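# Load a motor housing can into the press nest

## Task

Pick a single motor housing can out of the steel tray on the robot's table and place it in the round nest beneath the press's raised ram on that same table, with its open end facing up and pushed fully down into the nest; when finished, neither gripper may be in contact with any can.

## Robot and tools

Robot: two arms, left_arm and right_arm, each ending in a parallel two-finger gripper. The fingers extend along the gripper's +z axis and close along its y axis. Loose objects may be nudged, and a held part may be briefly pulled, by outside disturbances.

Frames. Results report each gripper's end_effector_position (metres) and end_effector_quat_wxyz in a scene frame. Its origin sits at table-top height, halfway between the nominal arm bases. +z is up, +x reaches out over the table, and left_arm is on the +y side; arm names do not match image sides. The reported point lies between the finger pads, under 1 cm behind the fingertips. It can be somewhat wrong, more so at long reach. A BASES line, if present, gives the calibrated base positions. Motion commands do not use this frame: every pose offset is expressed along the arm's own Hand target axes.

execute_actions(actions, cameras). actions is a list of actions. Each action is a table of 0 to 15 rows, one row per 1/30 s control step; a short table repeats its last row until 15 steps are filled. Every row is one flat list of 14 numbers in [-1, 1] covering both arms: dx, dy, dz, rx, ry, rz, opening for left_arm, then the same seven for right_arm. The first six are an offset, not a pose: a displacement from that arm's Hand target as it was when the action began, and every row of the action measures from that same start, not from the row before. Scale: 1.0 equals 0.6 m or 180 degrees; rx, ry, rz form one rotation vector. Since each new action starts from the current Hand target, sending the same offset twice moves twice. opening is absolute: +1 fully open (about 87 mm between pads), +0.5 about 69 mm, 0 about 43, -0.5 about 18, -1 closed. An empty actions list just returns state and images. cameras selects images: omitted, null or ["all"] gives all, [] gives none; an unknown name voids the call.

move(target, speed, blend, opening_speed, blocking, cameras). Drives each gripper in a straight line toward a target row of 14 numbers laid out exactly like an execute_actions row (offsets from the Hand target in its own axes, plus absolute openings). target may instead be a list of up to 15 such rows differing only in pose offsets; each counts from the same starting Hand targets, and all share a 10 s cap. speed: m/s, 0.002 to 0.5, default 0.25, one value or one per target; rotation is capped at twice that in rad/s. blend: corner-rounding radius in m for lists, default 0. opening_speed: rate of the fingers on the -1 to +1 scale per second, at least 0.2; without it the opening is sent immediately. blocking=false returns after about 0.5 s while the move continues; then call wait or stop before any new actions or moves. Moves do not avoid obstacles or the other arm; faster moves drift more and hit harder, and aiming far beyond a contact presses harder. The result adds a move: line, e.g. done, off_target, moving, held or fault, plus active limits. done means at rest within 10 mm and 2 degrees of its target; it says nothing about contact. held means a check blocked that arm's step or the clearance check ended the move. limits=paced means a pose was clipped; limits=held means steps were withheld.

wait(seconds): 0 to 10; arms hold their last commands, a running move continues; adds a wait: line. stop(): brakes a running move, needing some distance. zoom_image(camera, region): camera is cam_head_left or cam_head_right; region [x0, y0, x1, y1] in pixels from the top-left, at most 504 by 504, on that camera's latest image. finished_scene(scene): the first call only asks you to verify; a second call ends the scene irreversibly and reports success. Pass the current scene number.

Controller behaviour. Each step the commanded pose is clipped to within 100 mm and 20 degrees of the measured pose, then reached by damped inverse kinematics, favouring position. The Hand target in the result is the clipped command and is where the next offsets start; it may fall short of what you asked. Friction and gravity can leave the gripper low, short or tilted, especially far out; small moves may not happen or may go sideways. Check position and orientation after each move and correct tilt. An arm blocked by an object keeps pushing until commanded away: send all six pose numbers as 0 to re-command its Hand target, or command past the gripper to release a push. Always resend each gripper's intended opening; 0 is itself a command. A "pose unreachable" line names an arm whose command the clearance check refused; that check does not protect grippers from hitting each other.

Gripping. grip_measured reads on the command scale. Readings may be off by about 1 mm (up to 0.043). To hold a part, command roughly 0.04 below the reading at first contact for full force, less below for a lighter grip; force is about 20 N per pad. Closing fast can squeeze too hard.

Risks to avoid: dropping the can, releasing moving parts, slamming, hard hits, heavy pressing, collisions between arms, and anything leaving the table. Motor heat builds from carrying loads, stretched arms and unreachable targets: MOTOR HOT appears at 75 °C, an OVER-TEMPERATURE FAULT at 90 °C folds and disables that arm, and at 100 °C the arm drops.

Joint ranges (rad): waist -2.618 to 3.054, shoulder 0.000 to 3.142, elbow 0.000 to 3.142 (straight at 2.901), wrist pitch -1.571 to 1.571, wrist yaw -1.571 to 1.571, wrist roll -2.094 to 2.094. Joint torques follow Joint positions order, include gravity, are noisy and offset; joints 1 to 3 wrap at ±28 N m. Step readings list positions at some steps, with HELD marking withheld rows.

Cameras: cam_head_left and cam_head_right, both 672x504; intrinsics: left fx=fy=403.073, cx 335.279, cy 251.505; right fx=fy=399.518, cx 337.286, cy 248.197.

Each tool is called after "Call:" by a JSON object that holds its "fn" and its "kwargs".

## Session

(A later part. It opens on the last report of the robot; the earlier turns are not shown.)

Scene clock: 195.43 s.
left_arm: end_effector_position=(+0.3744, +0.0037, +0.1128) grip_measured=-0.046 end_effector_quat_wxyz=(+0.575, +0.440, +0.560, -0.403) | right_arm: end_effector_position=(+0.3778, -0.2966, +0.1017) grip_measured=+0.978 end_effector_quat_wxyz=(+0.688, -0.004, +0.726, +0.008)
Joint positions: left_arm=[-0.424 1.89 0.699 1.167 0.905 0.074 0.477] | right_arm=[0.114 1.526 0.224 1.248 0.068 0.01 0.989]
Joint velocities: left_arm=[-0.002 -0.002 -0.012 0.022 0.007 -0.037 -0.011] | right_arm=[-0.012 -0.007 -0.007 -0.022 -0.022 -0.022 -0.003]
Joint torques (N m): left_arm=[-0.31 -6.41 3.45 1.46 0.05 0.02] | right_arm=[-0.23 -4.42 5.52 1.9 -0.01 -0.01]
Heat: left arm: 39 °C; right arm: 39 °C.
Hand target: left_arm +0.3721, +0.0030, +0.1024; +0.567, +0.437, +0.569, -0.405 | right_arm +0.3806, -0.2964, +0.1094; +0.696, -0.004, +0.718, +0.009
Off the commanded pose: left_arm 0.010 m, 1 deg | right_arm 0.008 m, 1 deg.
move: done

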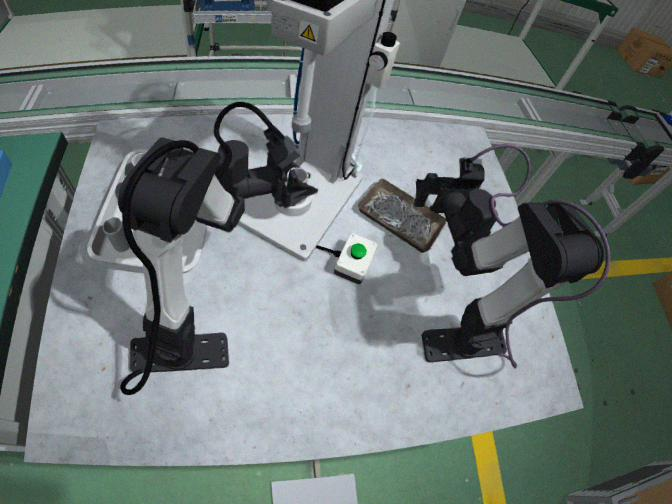

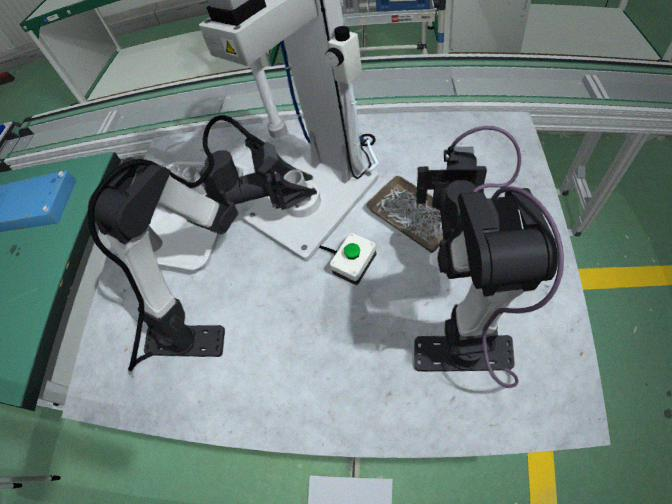

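Call:
{"fn": "move", "kwargs": {"target": [-0.08,0.02,-0.1,0,0,0,-0.25,0,0,0,0,0,0,1], "speed": 0.08, "cameras": ["cam_head_left","cam_head_right"]}}

Call:
{"fn": "zoom_image", "kwargs": {"camera": "cam_head_right", "region": [275, 165, 325, 220]}}

Call:
{"fn": "zoom_image", "kwargs": {"camera": "cam_head_left", "region": [270, 160, 320, 215]}}

Scene clock: 207.73 s.
left_arm: end_effector_position=(+0.3669, +0.0605, +0.1394) grip_measured=-0.046 end_effector_quat_wxyz=(+0.552, +0.429, +0.587, -0.409) | right_arm: end_effector_position=(+0.3778, -0.2966, +0.1017) grip_measured=+0.978 end_effector_quat_wxyz=(+0.688, -0.004, +0.726, +0.008)
Joint positions: left_arm=[-0.26 1.678 0.662 0.901 1.058 0.094 0.477] | right_arm=[0.114 1.526 0.224 1.248 0.068 0.01 0.989]
Joint velocities: left_arm=[-0.007 -0.027 -0.012 0.037 0.081 -0.007 -0.011] | right_arm=[-0.007 0.002 0.002 -0.037 -0.11 -0.022 -0.003]
Joint torques (N m): left_arm=[0.51 -10.61 4.85 1.42 0.31 0.16] | right_arm=[-0.23 -4.41 5.53 1.9 -0.01 0]
Heat: left arm: 39 °C; right arm: 39 °C.
Hand target: left_arm +0.3652, +0.0619, +0.1530; +0.566, +0.439, +0.570, -0.403 | right_arm +0.3806, -0.2964, +0.1094; +0.696, -0.004, +0.718, +0.009
Off the commanded pose: left_arm 0.013 m, 3 deg | right_arm 0.008 m, 1 deg.
move: off_target (left_arm)

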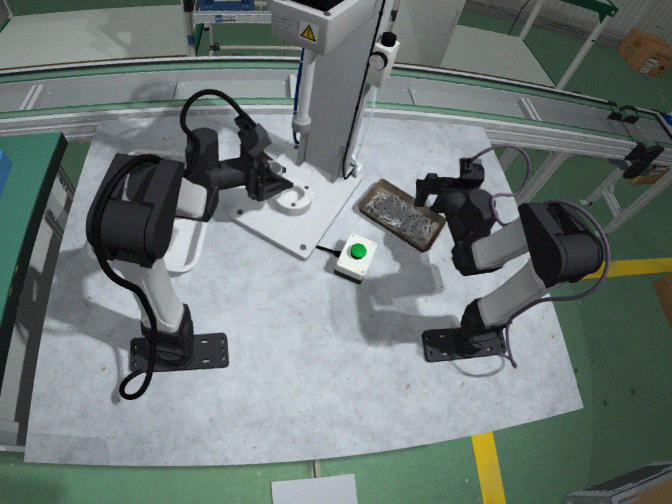

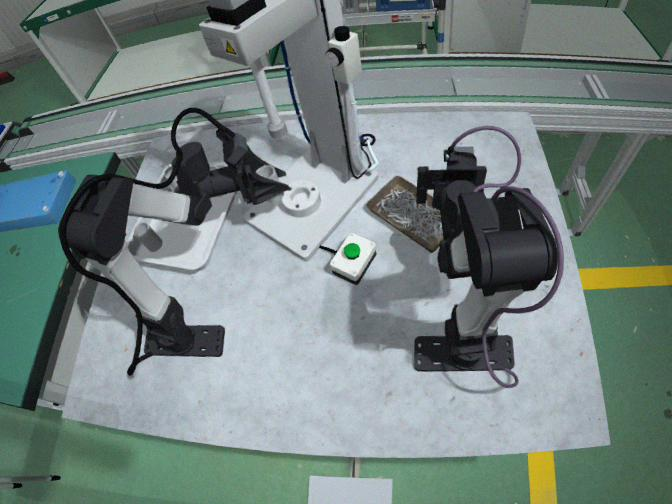

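Scaled by 9.164.

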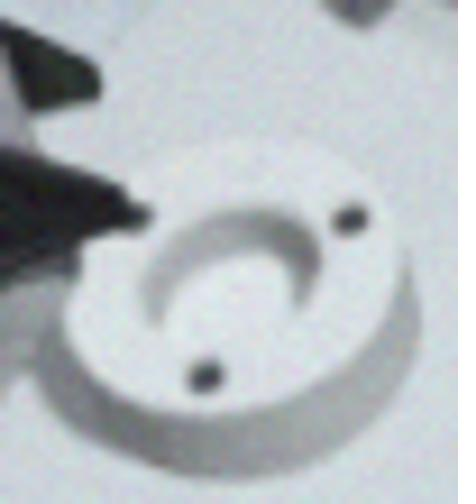

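Scaled by 9.164.

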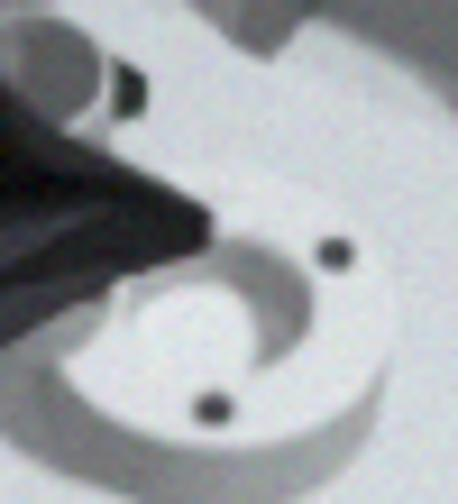

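Call:
{"fn": "move", "kwargs": {"target": [0.051,-0.0115,0.101,0,0,0,-0.25,0,0,0,0,0,0,1], "speed": 0.06, "cameras": ["cam_head_left","cam_head_right"]}}

Call:
{"fn": "zoom_image", "kwargs": {"camera": "cam_head_right", "region": [275, 165, 325, 220]}}

Call:
{"fn": "zoom_image", "kwargs": {"camera": "cam_head_left", "region": [270, 160, 320, 215]}}

Scene clock: 216.60 s.
left_arm: end_effector_position=(+0.3691, +0.0083, +0.1115) grip_measured=-0.046 end_effector_quat_wxyz=(+0.553, +0.437, +0.580, -0.409) | right_arm: end_effector_position=(+0.3778, -0.2966, +0.1017) grip_measured=+0.978 end_effector_quat_wxyz=(+0.688, -0.004, +0.726, +0.008)
Joint positions: left_arm=[-0.416 1.843 0.696 1.057 0.917 0.082 0.477] | right_arm=[0.114 1.526 0.224 1.248 0.068 0.01 0.989]
Joint velocities: left_arm=[0.012 0.007 0.022 0.037 0.007 0.037 -0.004] | right_arm=[0.007 -0.012 -0.022 -0.007 0.022 -0.037 -0.003]
Joint torques (N m): left_arm=[-0.62 -7.12 6.64 1.69 0.06 -0.02] | right_arm=[-0.23 -4.41 5.53 1.9 -0.01 -0.01]
Heat: left arm: 38 °C; right arm: 39 °C.
Hand target: left_arm +0.3770, +0.0031, +0.1201; +0.567, +0.437, +0.569, -0.405 | right_arm +0.3806, -0.2964, +0.1094; +0.696, -0.004, +0.718, +0.009
Off the commanded pose: left_arm 0.013 m, 2 deg | right_arm 0.008 m, 1 deg.
move: off_target (left_arm)

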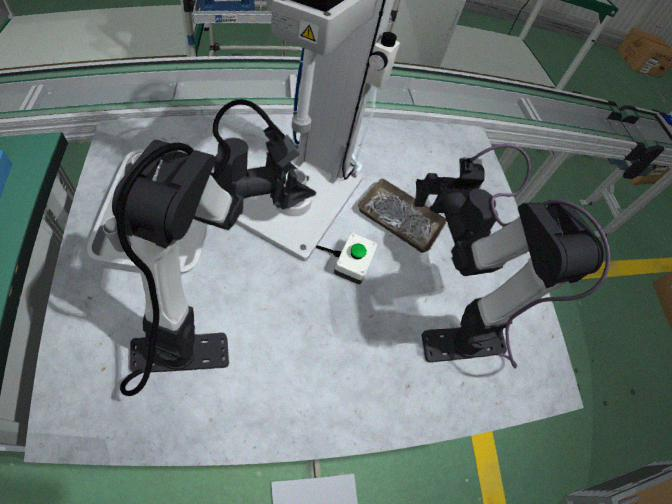

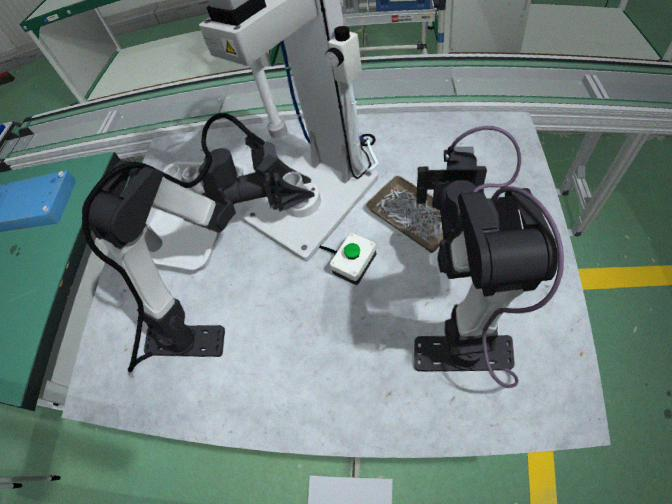

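Scaled by 9.164.

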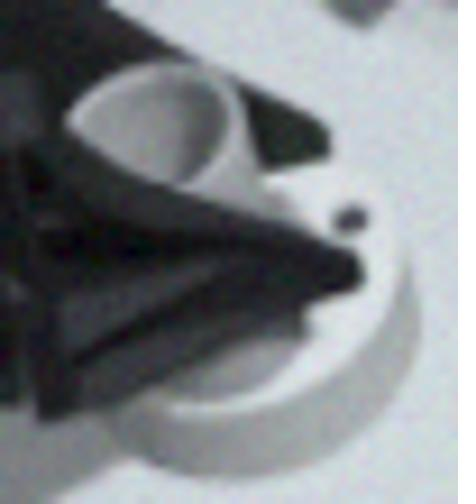

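Scaled by 9.164.

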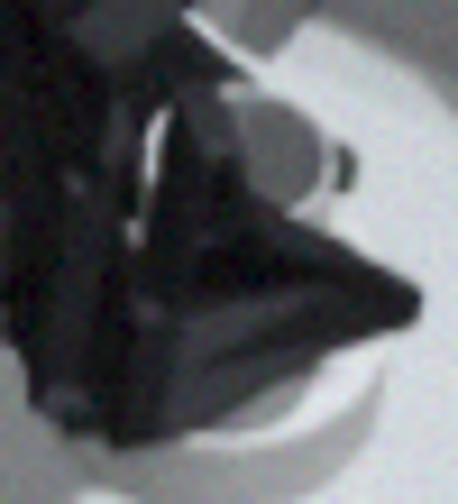

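Call:
{"fn": "move", "kwargs": {"target": [-0.0165,0.007,0.002,0,0,0,-0.25,0,0,0,0,0,0,1], "speed": 0.05, "cameras": []}}

Scene clock: 223.03 s.
left_arm: end_effector_position=(+0.3734, +0.0068, +0.1138) grip_measured=-0.046 end_effector_quat_wxyz=(+0.550, +0.436, +0.583, -0.409) | right_arm: end_effector_position=(+0.3778, -0.2966, +0.1017) grip_measured=+0.978 end_effector_quat_wxyz=(+0.688, -0.004, +0.726, +0.008)
Joint positions: left_arm=[-0.416 1.843 0.721 1.023 0.915 0.081 0.477] | right_arm=[0.114 1.526 0.224 1.248 0.068 0.01 0.989]
Joint velocities: left_arm=[-0.017 -0.017 0.012 -0.007 -0.022 -0.007 0.001] | right_arm=[-0.002 -0.012 0.002 -0.037 -0.022 0.051 0.018]
Joint torques (N m): left_arm=[-0.38 -9.36 6.94 1.51 0.09 -0.03] | right_arm=[-0.23 -4.41 5.55 1.9 -0.01 -0.01]
Heat: left arm: 39 °C; right arm: 39 °C.
Hand target: left_arm +0.3812, +0.0028, +0.1302; +0.567, +0.437, +0.569, -0.405 | right_arm +0.3806, -0.2964, +0.1094; +0.696, -0.004, +0.718, +0.009
Off the commanded pose: left_arm 0.018 m, 3 deg | right_arm 0.008 m, 1 deg.
move: off_target (left_arm)
No camera images: "cameras" was empty.

Call:
{"fn": "move", "kwargs": {"target": [-0.018,0.006,0.002,0,0,0,-0.25,0,0,0,0,0,0,1], "speed": 0.05, "cameras": []}}

Scene clock: 226.10 s.
left_arm: end_effector_position=(+0.3769, +0.0055, +0.1138) grip_measured=-0.046 end_effector_quat_wxyz=(+0.542, +0.434, +0.591, -0.411) | right_arm: end_effector_position=(+0.3778, -0.2966, +0.1017) grip_measured=+0.978 end_effector_quat_wxyz=(+0.688, -0.004, +0.726, +0.008)
Joint positions: left_arm=[-0.416 1.843 0.748 0.971 0.915 0.081 0.477] | right_arm=[0.114 1.526 0.224 1.248 0.068 0.01 0.989]
Joint velocities: left_arm=[0.007 0.017 0.007 -0.022 -0.037 -0.007 -0.016] | right_arm=[0.002 -0.002 -0.002 -0.095 -0.022 0.022 0.008]
Joint torques (N m): left_arm=[-0.16 -12.1 7.2 1.53 0.12 -0.02] | right_arm=[-0.21 -4.42 5.53 1.9 -0.01 0]
Heat: left arm: 38 °C; right arm: 39 °C.
Hand target: left_arm +0.3848, +0.0022, +0.1412; +0.567, +0.437, +0.569, -0.405 | right_arm +0.3806, -0.2964, +0.1094; +0.696, -0.004, +0.718, +0.009
Off the commanded pose: left_arm 0.028 m, 4 deg | right_arm 0.008 m, 1 deg.
move: off_target (left_arm)
No camera images: "cameras" was empty.

Call:
{"fn": "move", "kwargs": {"target": [[-0.05,0.0016,-0.001,0,0,0,-0.25,0,0,0,0,0,0,1],[0.03,-0.010,-0.003,0,0,0,-0.25,0,0,0,0,0,0,1]], "speed": 0.05, "cameras": ["cam_head_left","cam_head_right"]}}

Call:
{"fn": "zoom_image", "kwargs": {"camera": "cam_head_right", "region": [275, 165, 325, 220]}}

Call:
{"fn": "zoom_image", "kwargs": {"camera": "cam_head_left", "region": [270, 160, 320, 215]}}

Scene clock: 231.87 s.
left_arm: end_effector_position=(+0.3787, +0.0062, +0.1206) grip_measured=-0.046 end_effector_quat_wxyz=(+0.559, +0.437, +0.576, -0.405) | right_arm: end_effector_position=(+0.3778, -0.2966, +0.1017) grip_measured=+0.978 end_effector_quat_wxyz=(+0.688, -0.004, +0.726, +0.008)
Joint positions: left_arm=[-0.414 1.843 0.738 1.03 0.913 0.081 0.477] | right_arm=[0.114 1.526 0.224 1.248 0.068 0.01 0.989]
Joint velocities: left_arm=[-0.002 0.007 0.002 0.022 0.037 -0.022 -0.001] | right_arm=[0.012 0.002 0.007 -0.051 0.037 0.007 -0.003]
Joint torques (N m): left_arm=[-0.73 -7.51 4.49 1.78 0.11 -0.03] | right_arm=[-0.23 -4.41 5.53 1.9 -0.01 0]
Heat: left arm: 38 °C; right arm: 39 °C.
Hand target: left_arm +0.3788, +0.0030, +0.1229; +0.567, +0.437, +0.569, -0.405 | right_arm +0.3806, -0.2964, +0.1094; +0.696, -0.004, +0.718, +0.009
Off the commanded pose: left_arm 0.004 m, 1 deg | right_arm 0.008 m, 1 deg.
move: done

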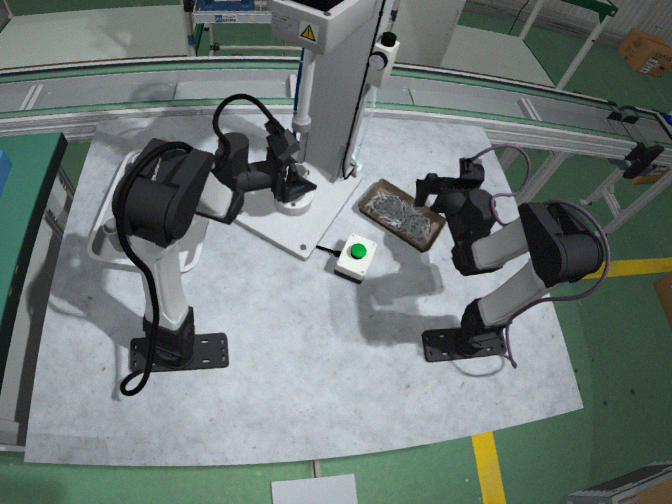

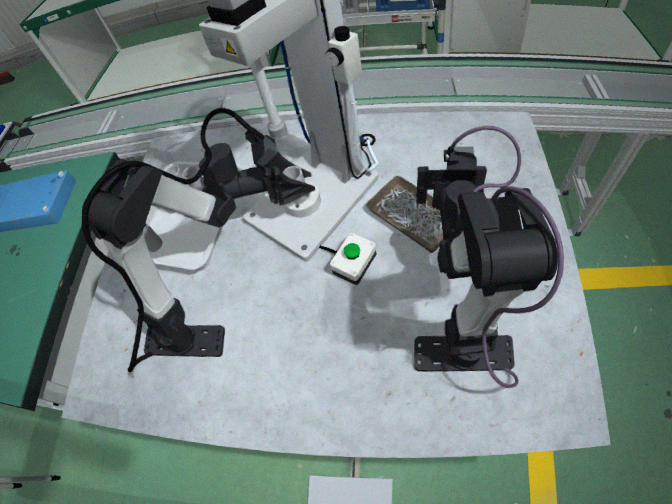

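Scaled by 9.164.

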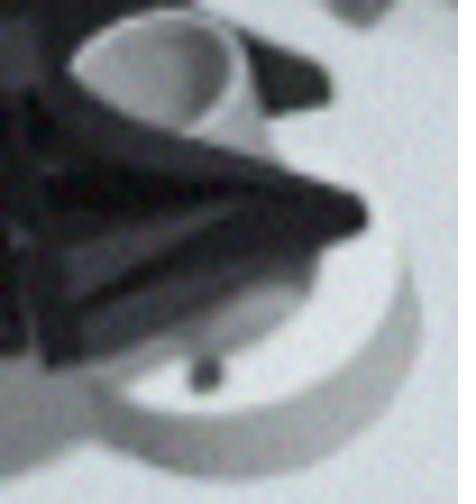

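Scaled by 9.164.

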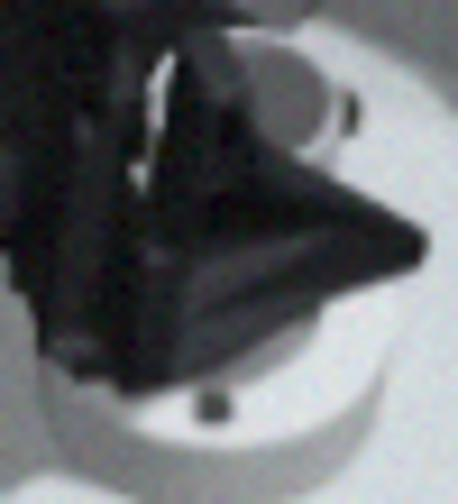

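Call:
{"fn": "move", "kwargs": {"target": [0.018,-0.003,-0.001,0,0,0,-0.25,0,0,0,0,0,0,1], "speed": 0.03, "cameras": ["cam_head_left","cam_head_right"]}}

Call:
{"fn": "zoom_image", "kwargs": {"camera": "cam_head_right", "region": [275, 165, 325, 220]}}

Call:
{"fn": "zoom_image", "kwargs": {"camera": "cam_head_left", "region": [270, 160, 320, 215]}}

Scene clock: 236.47 s.
left_arm: end_effector_position=(+0.3781, +0.0064, +0.1124) grip_measured=-0.046 end_effector_quat_wxyz=(+0.563, +0.438, +0.573, -0.404) | right_arm: end_effector_position=(+0.3778, -0.2966, +0.1017) grip_measured=+0.978 end_effector_quat_wxyz=(+0.688, -0.004, +0.726, +0.008)
Joint positions: left_arm=[-0.414 1.875 0.722 1.087 0.913 0.081 0.477] | right_arm=[0.114 1.526 0.224 1.248 0.068 0.01 0.989]
Joint velocities: left_arm=[0.012 -0.022 0.017 -0.095 -0.051 0.037 0.001] | right_arm=[-0.007 -0.022 0.012 -0.037 -0.051 0.066 -0.05]
Joint torques (N m): left_arm=[-0.64 -7.38 3.96 1.76 0.09 -0.06] | right_arm=[-0.23 -4.41 5.53 1.9 -0.01 0]
Heat: left arm: 39 °C; right arm: 39 °C.
Hand target: left_arm +0.3771, +0.0035, +0.1120; +0.567, +0.437, +0.569, -0.405 | right_arm +0.3806, -0.2964, +0.1094; +0.696, -0.004, +0.718, +0.009
Off the commanded pose: left_arm 0.003 m, 1 deg | right_arm 0.008 m, 1 deg.
move: done

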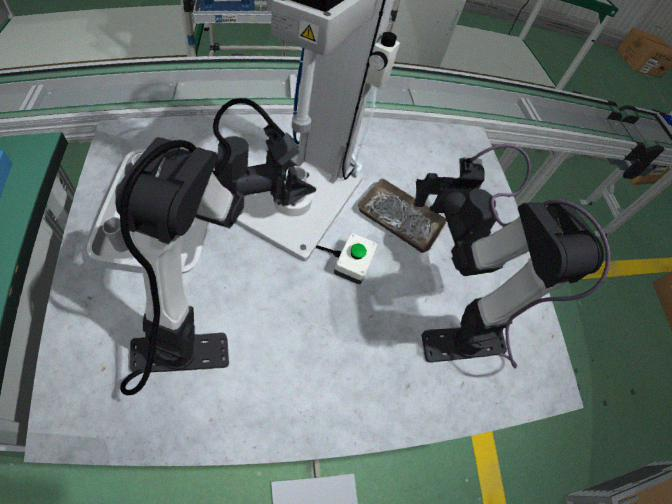

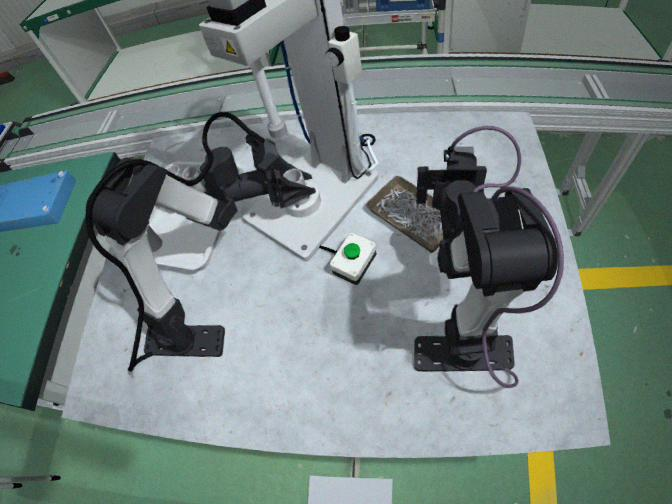

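Scaled by 9.164.

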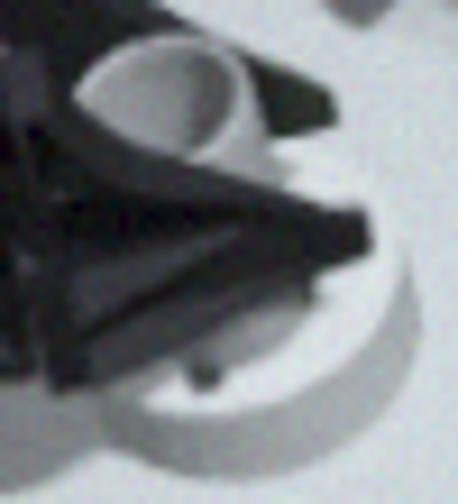

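Scaled by 9.164.

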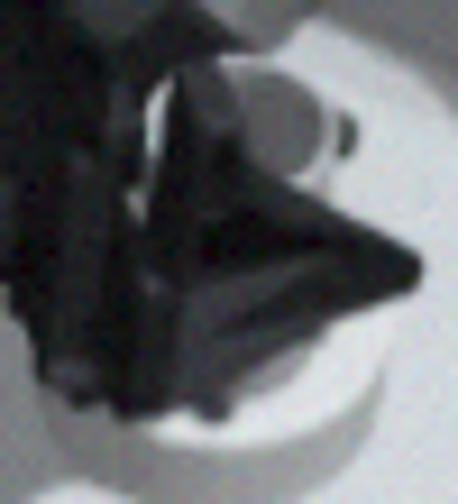

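Call:
{"fn": "move", "kwargs": {"target": [0.008,0.005,0.002,0,0,0,-0.25,0,0,0,0,0,0,1], "speed": 0.03, "cameras": ["cam_head_left","cam_head_right"]}}

Call:
{"fn": "zoom_image", "kwargs": {"camera": "cam_head_right", "region": [275, 165, 325, 220]}}

Call:
{"fn": "zoom_image", "kwargs": {"camera": "cam_head_left", "region": [270, 160, 320, 215]}}

Scene clock: 240.50 s.
left_arm: end_effector_position=(+0.3799, +0.0056, +0.1124) grip_measured=-0.046 end_effector_quat_wxyz=(+0.570, +0.438, +0.566, -0.403) | right_arm: end_effector_position=(+0.3778, -0.2966, +0.1017) grip_measured=+0.978 end_effector_quat_wxyz=(+0.688, -0.004, +0.726, +0.008)
Joint positions: left_arm=[-0.414 1.893 0.722 1.13 0.913 0.075 0.477] | right_arm=[0.114 1.526 0.224 1.248 0.068 0.01 0.989]
Joint velocities: left_arm=[0.022 -0.012 0.007 0.051 -0.139 0.007 0.001] | right_arm=[-0.002 0.002 -0.007 -0.066 0.007 -0.007 -0.024]
Joint torques (N m): left_arm=[-0.39 -6.74 4.71 1.54 0.12 0.03] | right_arm=[-0.23 -4.42 5.55 1.9 -0.01 0]
Heat: left arm: 39 °C; right arm: 39 °C.
Hand target: left_arm +0.3804, +0.0035, +0.1071; +0.567, +0.437, +0.569, -0.405 | right_arm +0.3806, -0.2964, +0.1094; +0.696, -0.004, +0.718, +0.009
Off the commanded pose: left_arm 0.006 m, 1 deg | right_arm 0.008 m, 1 deg.
move: done

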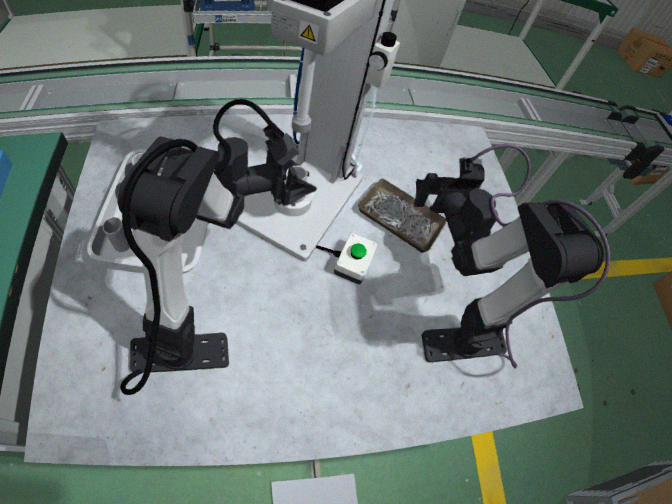

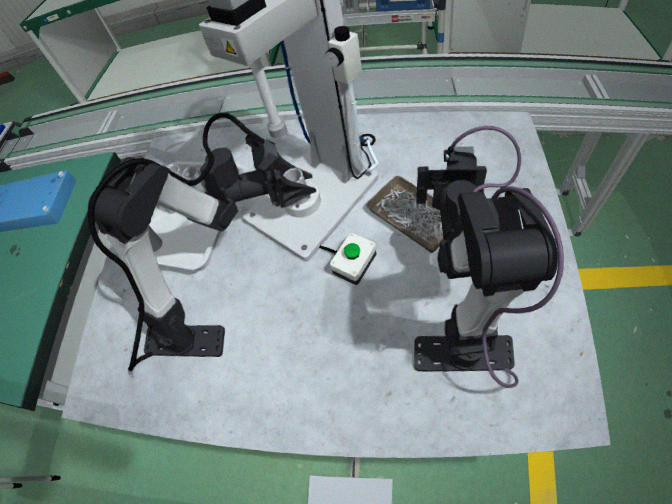

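Scaled by 9.164.

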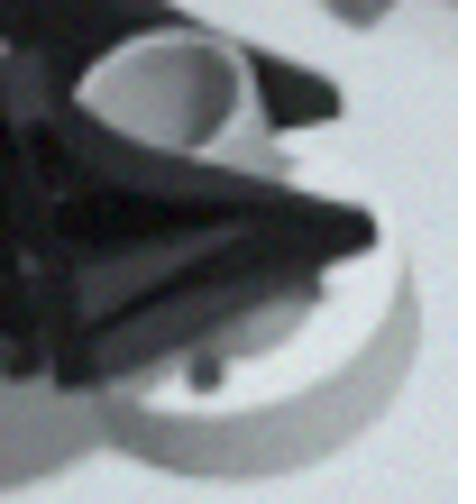

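Scaled by 9.164.

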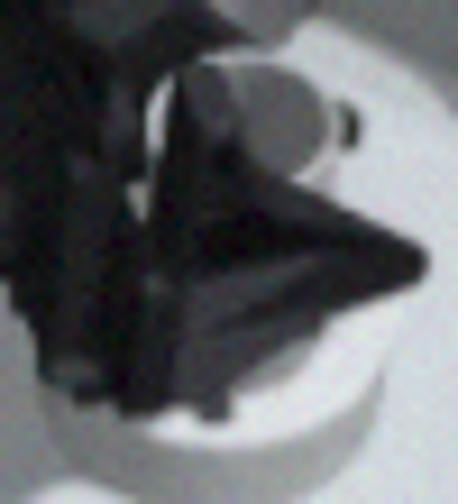

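Call:
{"fn": "move", "kwargs": {"target": [-0.001,0.0063,-0.005,0,0,0,-0.25,0,0,0,0,0,0,1], "speed": 0.03, "cameras": ["cam_head_left","cam_head_right"]}}

Call:
{"fn": "zoom_image", "kwargs": {"camera": "cam_head_right", "region": [275, 165, 325, 220]}}

Call:
{"fn": "zoom_image", "kwargs": {"camera": "cam_head_left", "region": [270, 160, 320, 215]}}

Scene clock: 248.50 s.
left_arm: end_effector_position=(+0.3795, +0.0054, +0.1125) grip_measured=-0.046 end_effector_quat_wxyz=(+0.569, +0.439, +0.566, -0.404) | right_arm: end_effector_position=(+0.3778, -0.2966, +0.1017) grip_measured=+0.978 end_effector_quat_wxyz=(+0.688, -0.004, +0.726, +0.008)
Joint positions: left_arm=[-0.414 1.893 0.722 1.13 0.915 0.075 0.477] | right_arm=[0.114 1.526 0.224 1.248 0.068 0.01 0.989]
Joint velocities: left_arm=[-0.012 -0.007 0.007 -0.066 0.095 0.007 -0.006] | right_arm=[-0.012 -0.012 0.007 0.022 0.037 0.007 -0.024]
Joint torques (N m): left_arm=[0.88 -6.71 5.12 1.42 0.22 0.05] | right_arm=[-0.23 -4.42 5.53 1.9 -0.01 0]
Heat: left arm: 38 °C; right arm: 39 °C.
Hand target: left_arm +0.3831, +0.0076, +0.1079; +0.567, +0.437, +0.569, -0.405 | right_arm +0.3806, -0.2964, +0.1094; +0.696, -0.004, +0.718, +0.009
Off the commanded pose: left_arm 0.006 m, 1 deg | right_arm 0.008 m, 1 deg.
move: done

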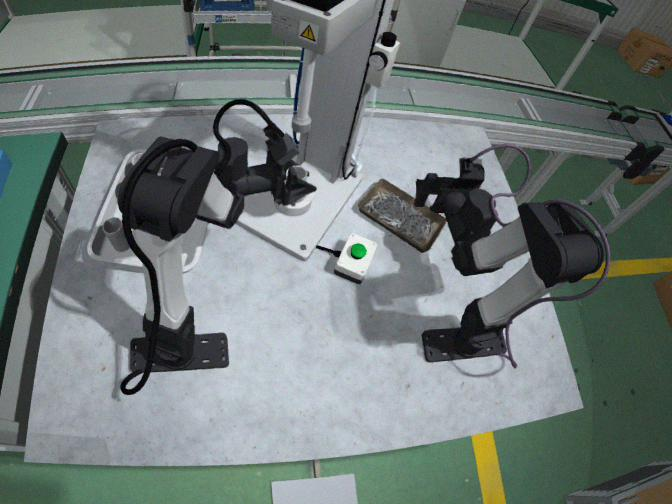

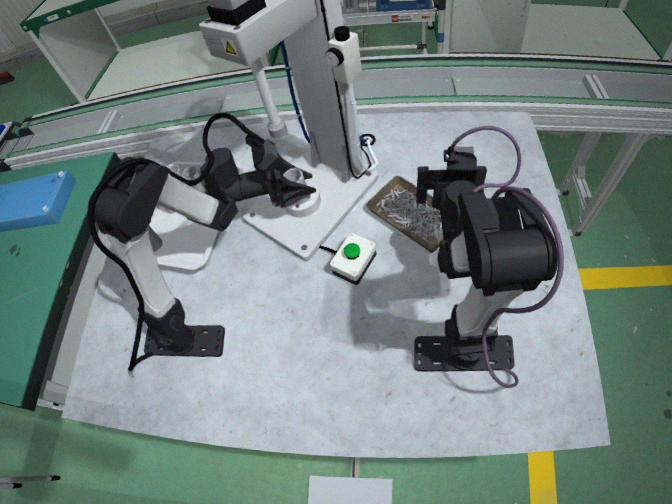

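Scaled by 9.164.

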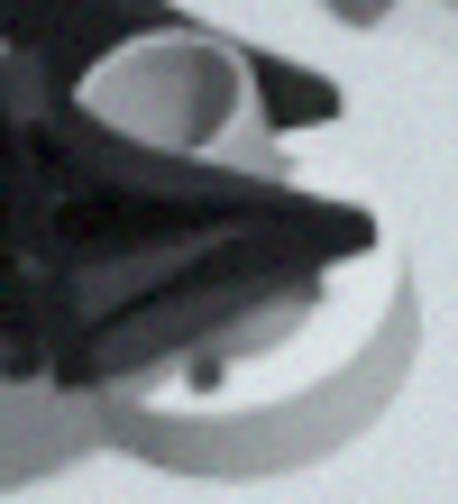

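Scaled by 9.164.

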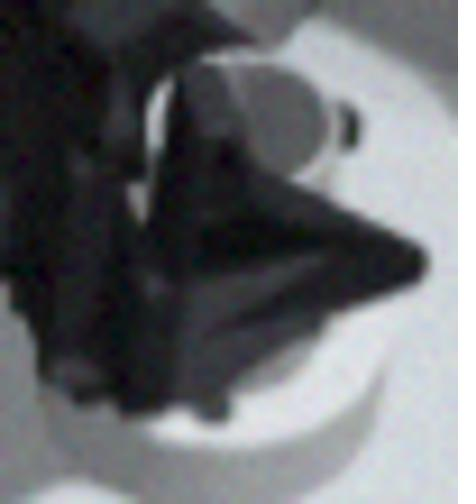

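Call:
{"fn": "move", "kwargs": {"target": [-0.002,0.010,-0.006,0,0,0,-0.25,0,0,0,0,0,0,1], "speed": 0.02, "cameras": []}}

Scene clock: 253.67 s.
left_arm: end_effector_position=(+0.3812, +0.0109, +0.1126) grip_measured=-0.046 end_effector_quat_wxyz=(+0.569, +0.439, +0.565, -0.405) | right_arm: end_effector_position=(+0.3778, -0.2966, +0.1017) grip_measured=+0.978 end_effector_quat_wxyz=(+0.688, -0.004, +0.726, +0.008)
Joint positions: left_arm=[-0.396 1.893 0.722 1.13 0.936 0.075 0.477] | right_arm=[0.114 1.526 0.224 1.248 0.068 0.01 0.989]
Joint velocities: left_arm=[-0.012 -0.007 -0.002 0.007 0.022 0.051 -0.001] | right_arm=[-0.017 0.022 -0.002 0.081 -0.081 0.022 -0.008]
Joint torques (N m): left_arm=[1.13 -6.6 6.08 1.3 0.19 0.06] | right_arm=[-0.21 -4.42 5.55 1.9 -0.01 -0.01]
Heat: left arm: 37 °C; right arm: 39 °C.
Hand target: left_arm +0.3877, +0.0127, +0.1093; +0.566, +0.438, +0.569, -0.405 | right_arm +0.3806, -0.2964, +0.1094; +0.696, -0.004, +0.718, +0.009
Off the commanded pose: left_arm 0.007 m, 1 deg | right_arm 0.008 m, 1 deg.
move: done
No camera images: "cameras" was empty.

Call:
{"fn": "move", "kwargs": {"target": [-0.016,-0.010,0.010,0,0,0,-0.25,0,0,0,0,0,0,1], "speed": 0.03, "cameras": []}}

Scene clock: 258.67 s.
left_arm: end_effector_position=(+0.3800, +0.0082, +0.1118) grip_measured=-0.046 end_effector_quat_wxyz=(+0.564, +0.440, +0.567, -0.408) | right_arm: end_effector_position=(+0.3778, -0.2966, +0.1017) grip_measured=+0.978 end_effector_quat_wxyz=(+0.688, -0.004, +0.726, +0.008)
Joint positions: left_arm=[-0.403 1.893 0.728 1.115 0.936 0.075 0.477] | right_arm=[0.114 1.526 0.224 1.248 0.068 0.01 0.989]
Joint velocities: left_arm=[-0.017 -0.022 -0.007 0.007 -0.007 -0.066 0.009] | right_arm=[-0.022 0.002 0.007 -0.037 -0.007 -0.037 -0.008]
Joint torques (N m): left_arm=[-0.79 -10.13 5.82 1.09 -0.02 0.01] | right_arm=[-0.21 -4.42 5.53 1.9 -0.01 -0.01]
Heat: left arm: 38 °C; right arm: 39 °C.
Hand target: left_arm +0.3836, +0.0047, +0.1187; +0.567, +0.437, +0.569, -0.405 | right_arm +0.3806, -0.2964, +0.1094; +0.696, -0.004, +0.718, +0.009
Off the commanded pose: left_arm 0.008 m, 1 deg | right_arm 0.008 m, 1 deg.
move: done
No camera images: "cameras" was empty.

Call:
{"fn": "move", "kwargs": {"target": [0.018,-0.001,0.001,0,0,0,-0.25,0,0,0,0,0,0,1], "speed": 0.03, "cameras": ["cam_head_left","cam_head_right"]}}

Call:
{"fn": "zoom_image", "kwargs": {"camera": "cam_head_right", "region": [275, 165, 325, 220]}}

Call:
{"fn": "zoom_image", "kwargs": {"camera": "cam_head_left", "region": [270, 160, 320, 215]}}

Scene clock: 262.27 s.
left_arm: end_effector_position=(+0.3804, +0.0076, +0.1120) grip_measured=-0.046 end_effector_quat_wxyz=(+0.567, +0.440, +0.565, -0.407) | right_arm: end_effector_position=(+0.3778, -0.2966, +0.1017) grip_measured=+0.978 end_effector_quat_wxyz=(+0.688, -0.004, +0.726, +0.008)
Joint positions: left_arm=[-0.404 1.897 0.728 1.124 0.933 0.074 0.477] | right_arm=[0.114 1.526 0.224 1.248 0.068 0.01 0.989]
Joint velocities: left_arm=[-0.007 -0.027 0.012 -0.037 -0.022 0.081 -0.009] | right_arm=[-0.012 -0.002 -0.012 0.037 0.066 -0.051 -0.003]
Joint torques (N m): left_arm=[-0.72 -6.78 4.96 1.47 0.01 0.04] | right_arm=[-0.23 -4.42 5.53 1.9 -0.01 0]
Heat: left arm: 38 °C; right arm: 39 °C.
Hand target: left_arm +0.3834, +0.0045, +0.1076; +0.566, +0.437, +0.569, -0.405 | right_arm +0.3806, -0.2964, +0.1094; +0.696, -0.004, +0.718, +0.009
Off the commanded pose: left_arm 0.006 m, 1 deg | right_arm 0.008 m, 1 deg.
move: done

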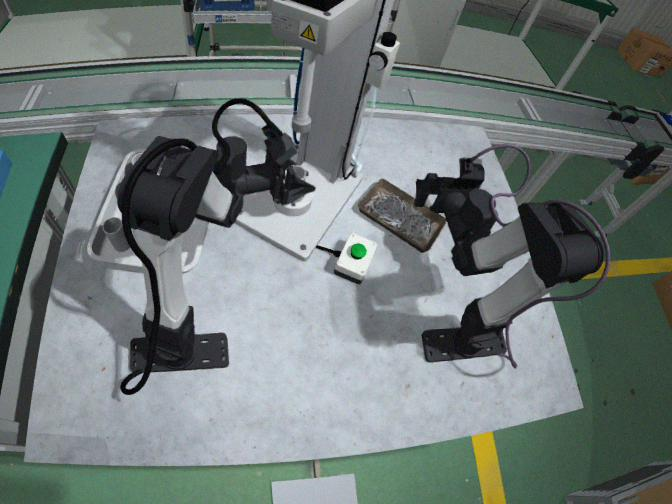

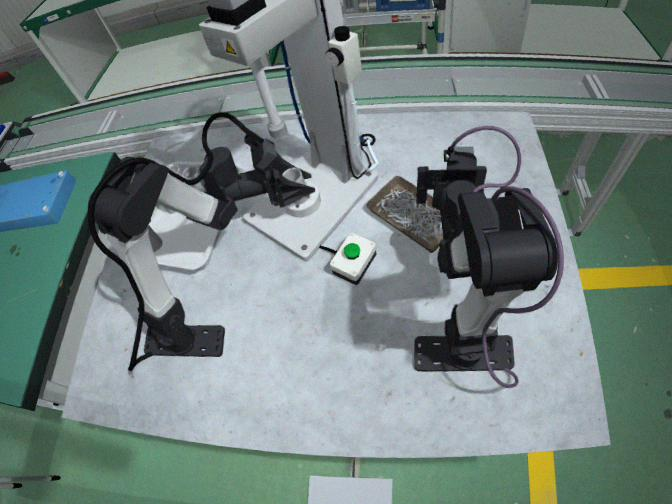

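Scaled by 9.164.

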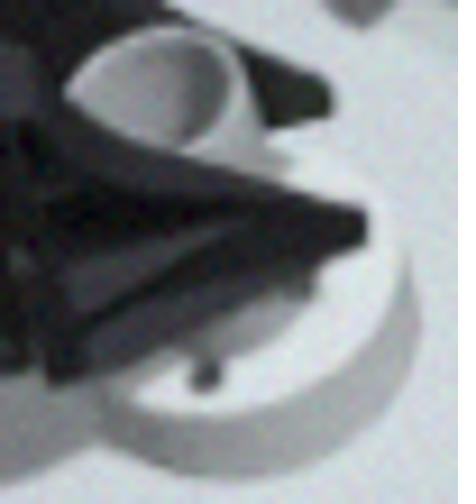

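Scaled by 9.164.

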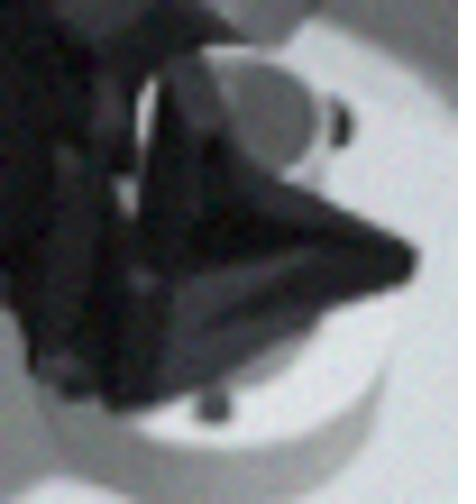

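Call:
{"fn": "move", "kwargs": {"target": [-0.003,-0.006,0.004,0,0,0,-0.25,0,0,0,0,0,0,1], "speed": 0.02, "cameras": []}}

Scene clock: 267.07 s.
left_arm: end_effector_position=(+0.3809, +0.0051, +0.1121) grip_measured=-0.046 end_effector_quat_wxyz=(+0.569, +0.438, +0.567, -0.404) | right_arm: end_effector_position=(+0.3778, -0.2966, +0.1017) grip_measured=+0.978 end_effector_quat_wxyz=(+0.688, -0.004, +0.726, +0.008)
Joint positions: left_arm=[-0.414 1.897 0.728 1.125 0.913 0.074 0.477] | right_arm=[0.114 1.526 0.224 1.248 0.068 0.01 0.989]
Joint velocities: left_arm=[-0.002 -0.007 0.017 -0.007 0.022 0.022 -0.004] | right_arm=[0.017 -0.012 -0.007 0.037 -0.051 -0.051 -0.003]
Joint torques (N m): left_arm=[-1.03 -7.72 4.66 1.44 0.03 0] | right_arm=[-0.23 -4.41 5.55 1.9 -0.01 0]
Heat: left arm: 38 °C; right arm: 39 °C.
Hand target: left_arm +0.3805, +0.0009, +0.1094; +0.566, +0.437, +0.569, -0.405 | right_arm +0.3806, -0.2964, +0.1094; +0.696, -0.004, +0.718, +0.009
Off the commanded pose: left_arm 0.005 m, 0 deg | right_arm 0.008 m, 1 deg.
move: done
No camera images: "cameras" was empty.

Call:
{"fn": "move", "kwargs": {"target": [0.002,-0.0085,-0.006,0,0,0,-0.25,0,0,0,0,0,0,1], "speed": 0.02, "cameras": []}}

Scene clock: 270.83 s.
left_arm: end_effector_position=(+0.3805, +0.0054, +0.1125) grip_measured=-0.046 end_effector_quat_wxyz=(+0.573, +0.437, +0.565, -0.401) | right_arm: end_effector_position=(+0.3778, -0.2966, +0.1017) grip_measured=+0.978 end_effector_quat_wxyz=(+0.688, -0.004, +0.726, +0.008)
Joint positions: left_arm=[-0.416 1.897 0.719 1.144 0.905 0.074 0.477] | right_arm=[0.114 1.526 0.224 1.248 0.068 0.01 0.989]
Joint velocities: left_arm=[0.027 0.012 0.017 -0.081 0.007 -0.066 0.004] | right_arm=[0.002 -0.012 0.007 -0.007 0.037 -0.11 0.05]
Joint torques (N m): left_arm=[-0.98 -8.79 3.21 1.39 0.11 0.03] | right_arm=[-0.23 -4.42 5.53 1.9 -0.01 -0.01]
Heat: left arm: 38 °C; right arm: 39 °C.
Hand target: left_arm +0.3747, +0.0029, +0.1082; +0.567, +0.437, +0.569, -0.405 | right_arm +0.3806, -0.2964, +0.1094; +0.696, -0.004, +0.718, +0.009
Off the commanded pose: left_arm 0.008 m, 1 deg | right_arm 0.008 m, 1 deg.
move: done
No camera images: "cameras" was empty.

Call:
{"fn": "move", "kwargs": {"target": [-0.008,0.017,0.003,0,-0.006,-0.004,-0.25,0,0,0,0,0,0,1], "speed": 0.02, "cameras": ["cam_head_left","cam_head_right"]}}

Call:
{"fn": "zoom_image", "kwargs": {"camera": "cam_head_right", "region": [275, 165, 325, 220]}}

Call:
{"fn": "zoom_image", "kwargs": {"camera": "cam_head_left", "region": [270, 160, 320, 215]}}

Scene clock: 281.73 s.
left_arm: end_effector_position=(+0.3807, +0.0054, +0.1125) grip_measured=-0.046 end_effector_quat_wxyz=(+0.569, +0.430, +0.569, -0.408) | right_arm: end_effector_position=(+0.3778, -0.2966, +0.1017) grip_measured=+0.978 end_effector_quat_wxyz=(+0.688, -0.004, +0.726, +0.008)
Joint positions: left_arm=[-0.413 1.902 0.722 1.15 0.909 0.048 0.477] | right_arm=[0.114 1.526 0.224 1.248 0.068 0.01 0.989]
Joint velocities: left_arm=[-0.007 0.012 0.002 -0.037 0.125 -0.007 -0.016] | right_arm=[0.017 -0.012 -0.017 0.037 -0.037 -0.007 -0.008]
Joint torques (N m): left_arm=[0.42 -6.78 5.91 1.48 0.25 -0.07] | right_arm=[-0.23 -4.42 5.53 1.9 -0.01 -0.01]
Heat: left arm: 38 °C; right arm: 40 °C.
Hand target: left_arm +0.3848, +0.0042, +0.1131; +0.569, +0.430, +0.566, -0.412 | right_arm +0.3806, -0.2964, +0.1094; +0.696, -0.004, +0.718, +0.009
Off the commanded pose: left_arm 0.004 m, 1 deg | right_arm 0.008 m, 1 deg.
move: done

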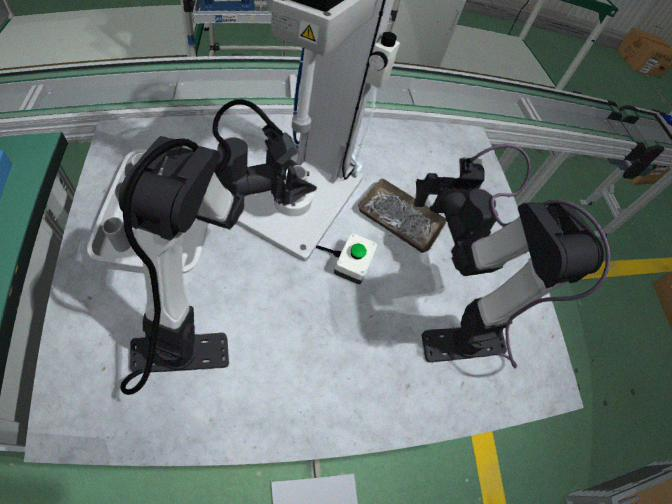

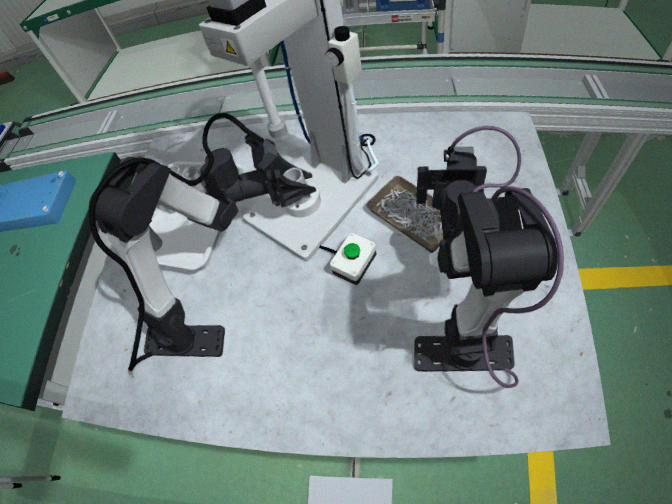

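Scaled by 9.164.

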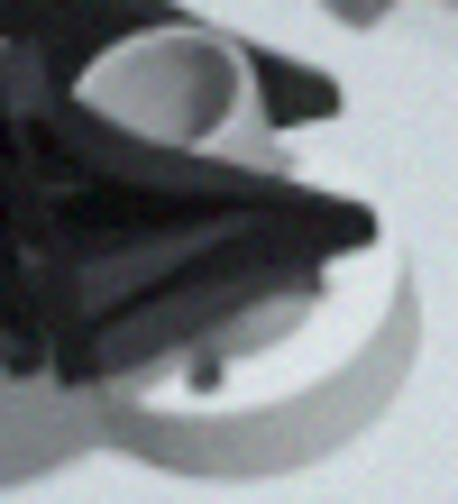

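Scaled by 9.164.

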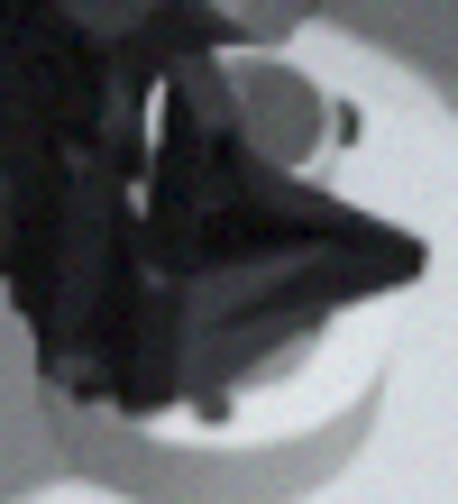

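Call:
{"fn": "move", "kwargs": {"target": [[-0.03,0.006,-0.002,0,0,0,-0.25,0,0,0,0,0,0,1],[-0.012,-0.02,-0.0025,0,-0.006,0,-0.25,0,0,0,0,0,0,1]], "speed": 0.03, "cameras": ["cam_head_left","cam_head_right"]}}

Call:
{"fn": "zoom_image", "kwargs": {"camera": "cam_head_right", "region": [275, 165, 325, 220]}}

Call:
{"fn": "zoom_image", "kwargs": {"camera": "cam_head_left", "region": [270, 160, 320, 215]}}

Scene clock: 293.17 s.
left_arm: end_effector_position=(+0.3760, +0.0045, +0.1133) grip_measured=-0.046 end_effector_quat_wxyz=(+0.569, +0.426, +0.568, -0.414) | right_arm: end_effector_position=(+0.3778, -0.2966, +0.1017) grip_measured=+0.978 end_effector_quat_wxyz=(+0.688, -0.004, +0.726, +0.008)
Joint positions: left_arm=[-0.418 1.899 0.706 1.178 0.908 0.026 0.477] | right_arm=[0.114 1.526 0.224 1.248 0.068 0.01 0.989]
Joint velocities: left_arm=[0.002 -0.012 -0.017 0.007 -0.022 0.007 0.001] | right_arm=[-0.002 0.002 -0.012 -0.051 -0.037 0.007 -0.008]
Joint torques (N m): left_arm=[-0.7 -9.8 3.62 1.64 0.08 -0.08] | right_arm=[-0.23 -4.41 5.53 1.9 -0.01 0]
Heat: left arm: 37 °C; right arm: 40 °C.
Hand target: left_arm +0.3727, +0.0018, +0.1202; +0.574, +0.426, +0.561, -0.417 | right_arm +0.3806, -0.2964, +0.1094; +0.696, -0.004, +0.718, +0.009
Off the commanded pose: left_arm 0.008 m, 1 deg | right_arm 0.008 m, 1 deg.
move: done

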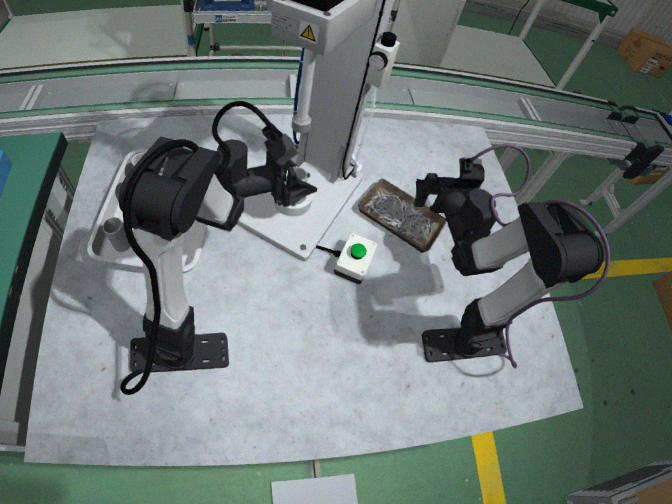

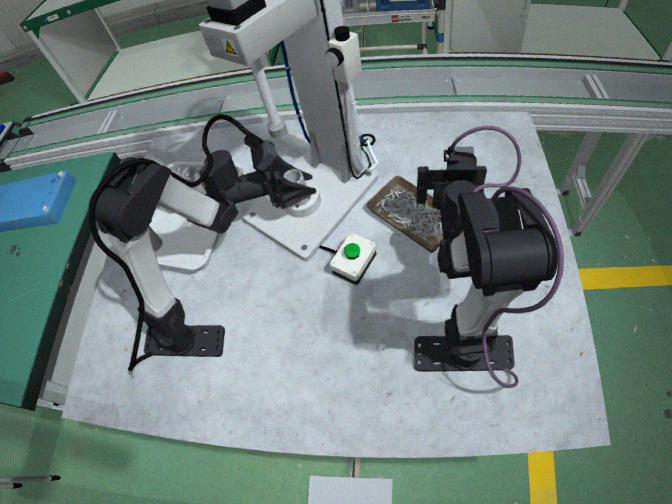

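Scaled by 9.164.

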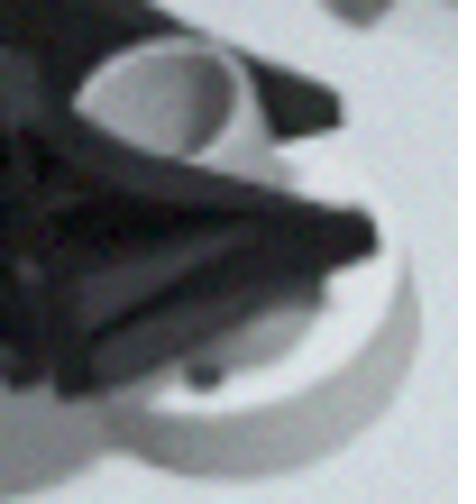

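Scaled by 9.164.

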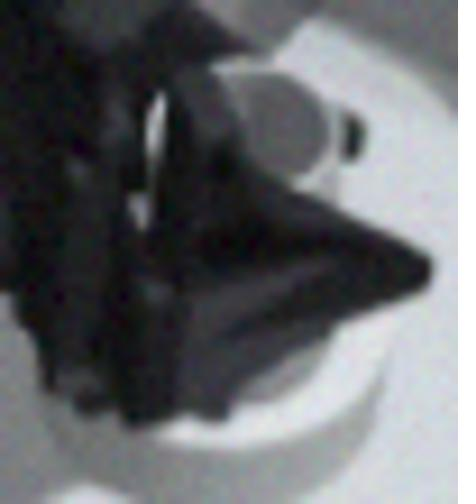

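Call:
{"fn": "move", "kwargs": {"target": [0.023,-0.005,-0.0015,0,0,0,-0.25,0,0,0,0,0,0,1], "speed": 0.02, "cameras": []}}

Scene clock: 301.93 s.
left_arm: end_effector_position=(+0.3730, +0.0043, +0.1143) grip_measured=-0.046 end_effector_quat_wxyz=(+0.582, +0.429, +0.555, -0.413) | right_arm: end_effector_position=(+0.3778, -0.2966, +0.1017) grip_measured=+0.978 end_effector_quat_wxyz=(+0.688, -0.004, +0.726, +0.008)
Joint positions: left_arm=[-0.421 1.915 0.684 1.258 0.907 0.019 0.477] | right_arm=[0.114 1.526 0.224 1.248 0.068 0.01 0.989]
Joint velocities: left_arm=[0.007 0.012 0.002 -0.022 -0.051 -0.007 0.001] | right_arm=[-0.012 -0.012 -0.002 -0.007 -0.007 -0.007 -0.013]
Joint torques (N m): left_arm=[-0.83 -6.75 3.32 1.48 0.05 -0.02] | right_arm=[-0.23 -4.42 5.55 1.9 -0.01 -0.01]
Heat: left arm: 38 °C; right arm: 40 °C.
Hand target: left_arm +0.3697, +0.0018, +0.1063; +0.575, +0.426, +0.561, -0.417 | right_arm +0.3806, -0.2964, +0.1094; +0.696, -0.004, +0.718, +0.009
Off the commanded pose: left_arm 0.009 m, 1 deg | right_arm 0.008 m, 1 deg.
move: done
No camera images: "cameras" was empty.


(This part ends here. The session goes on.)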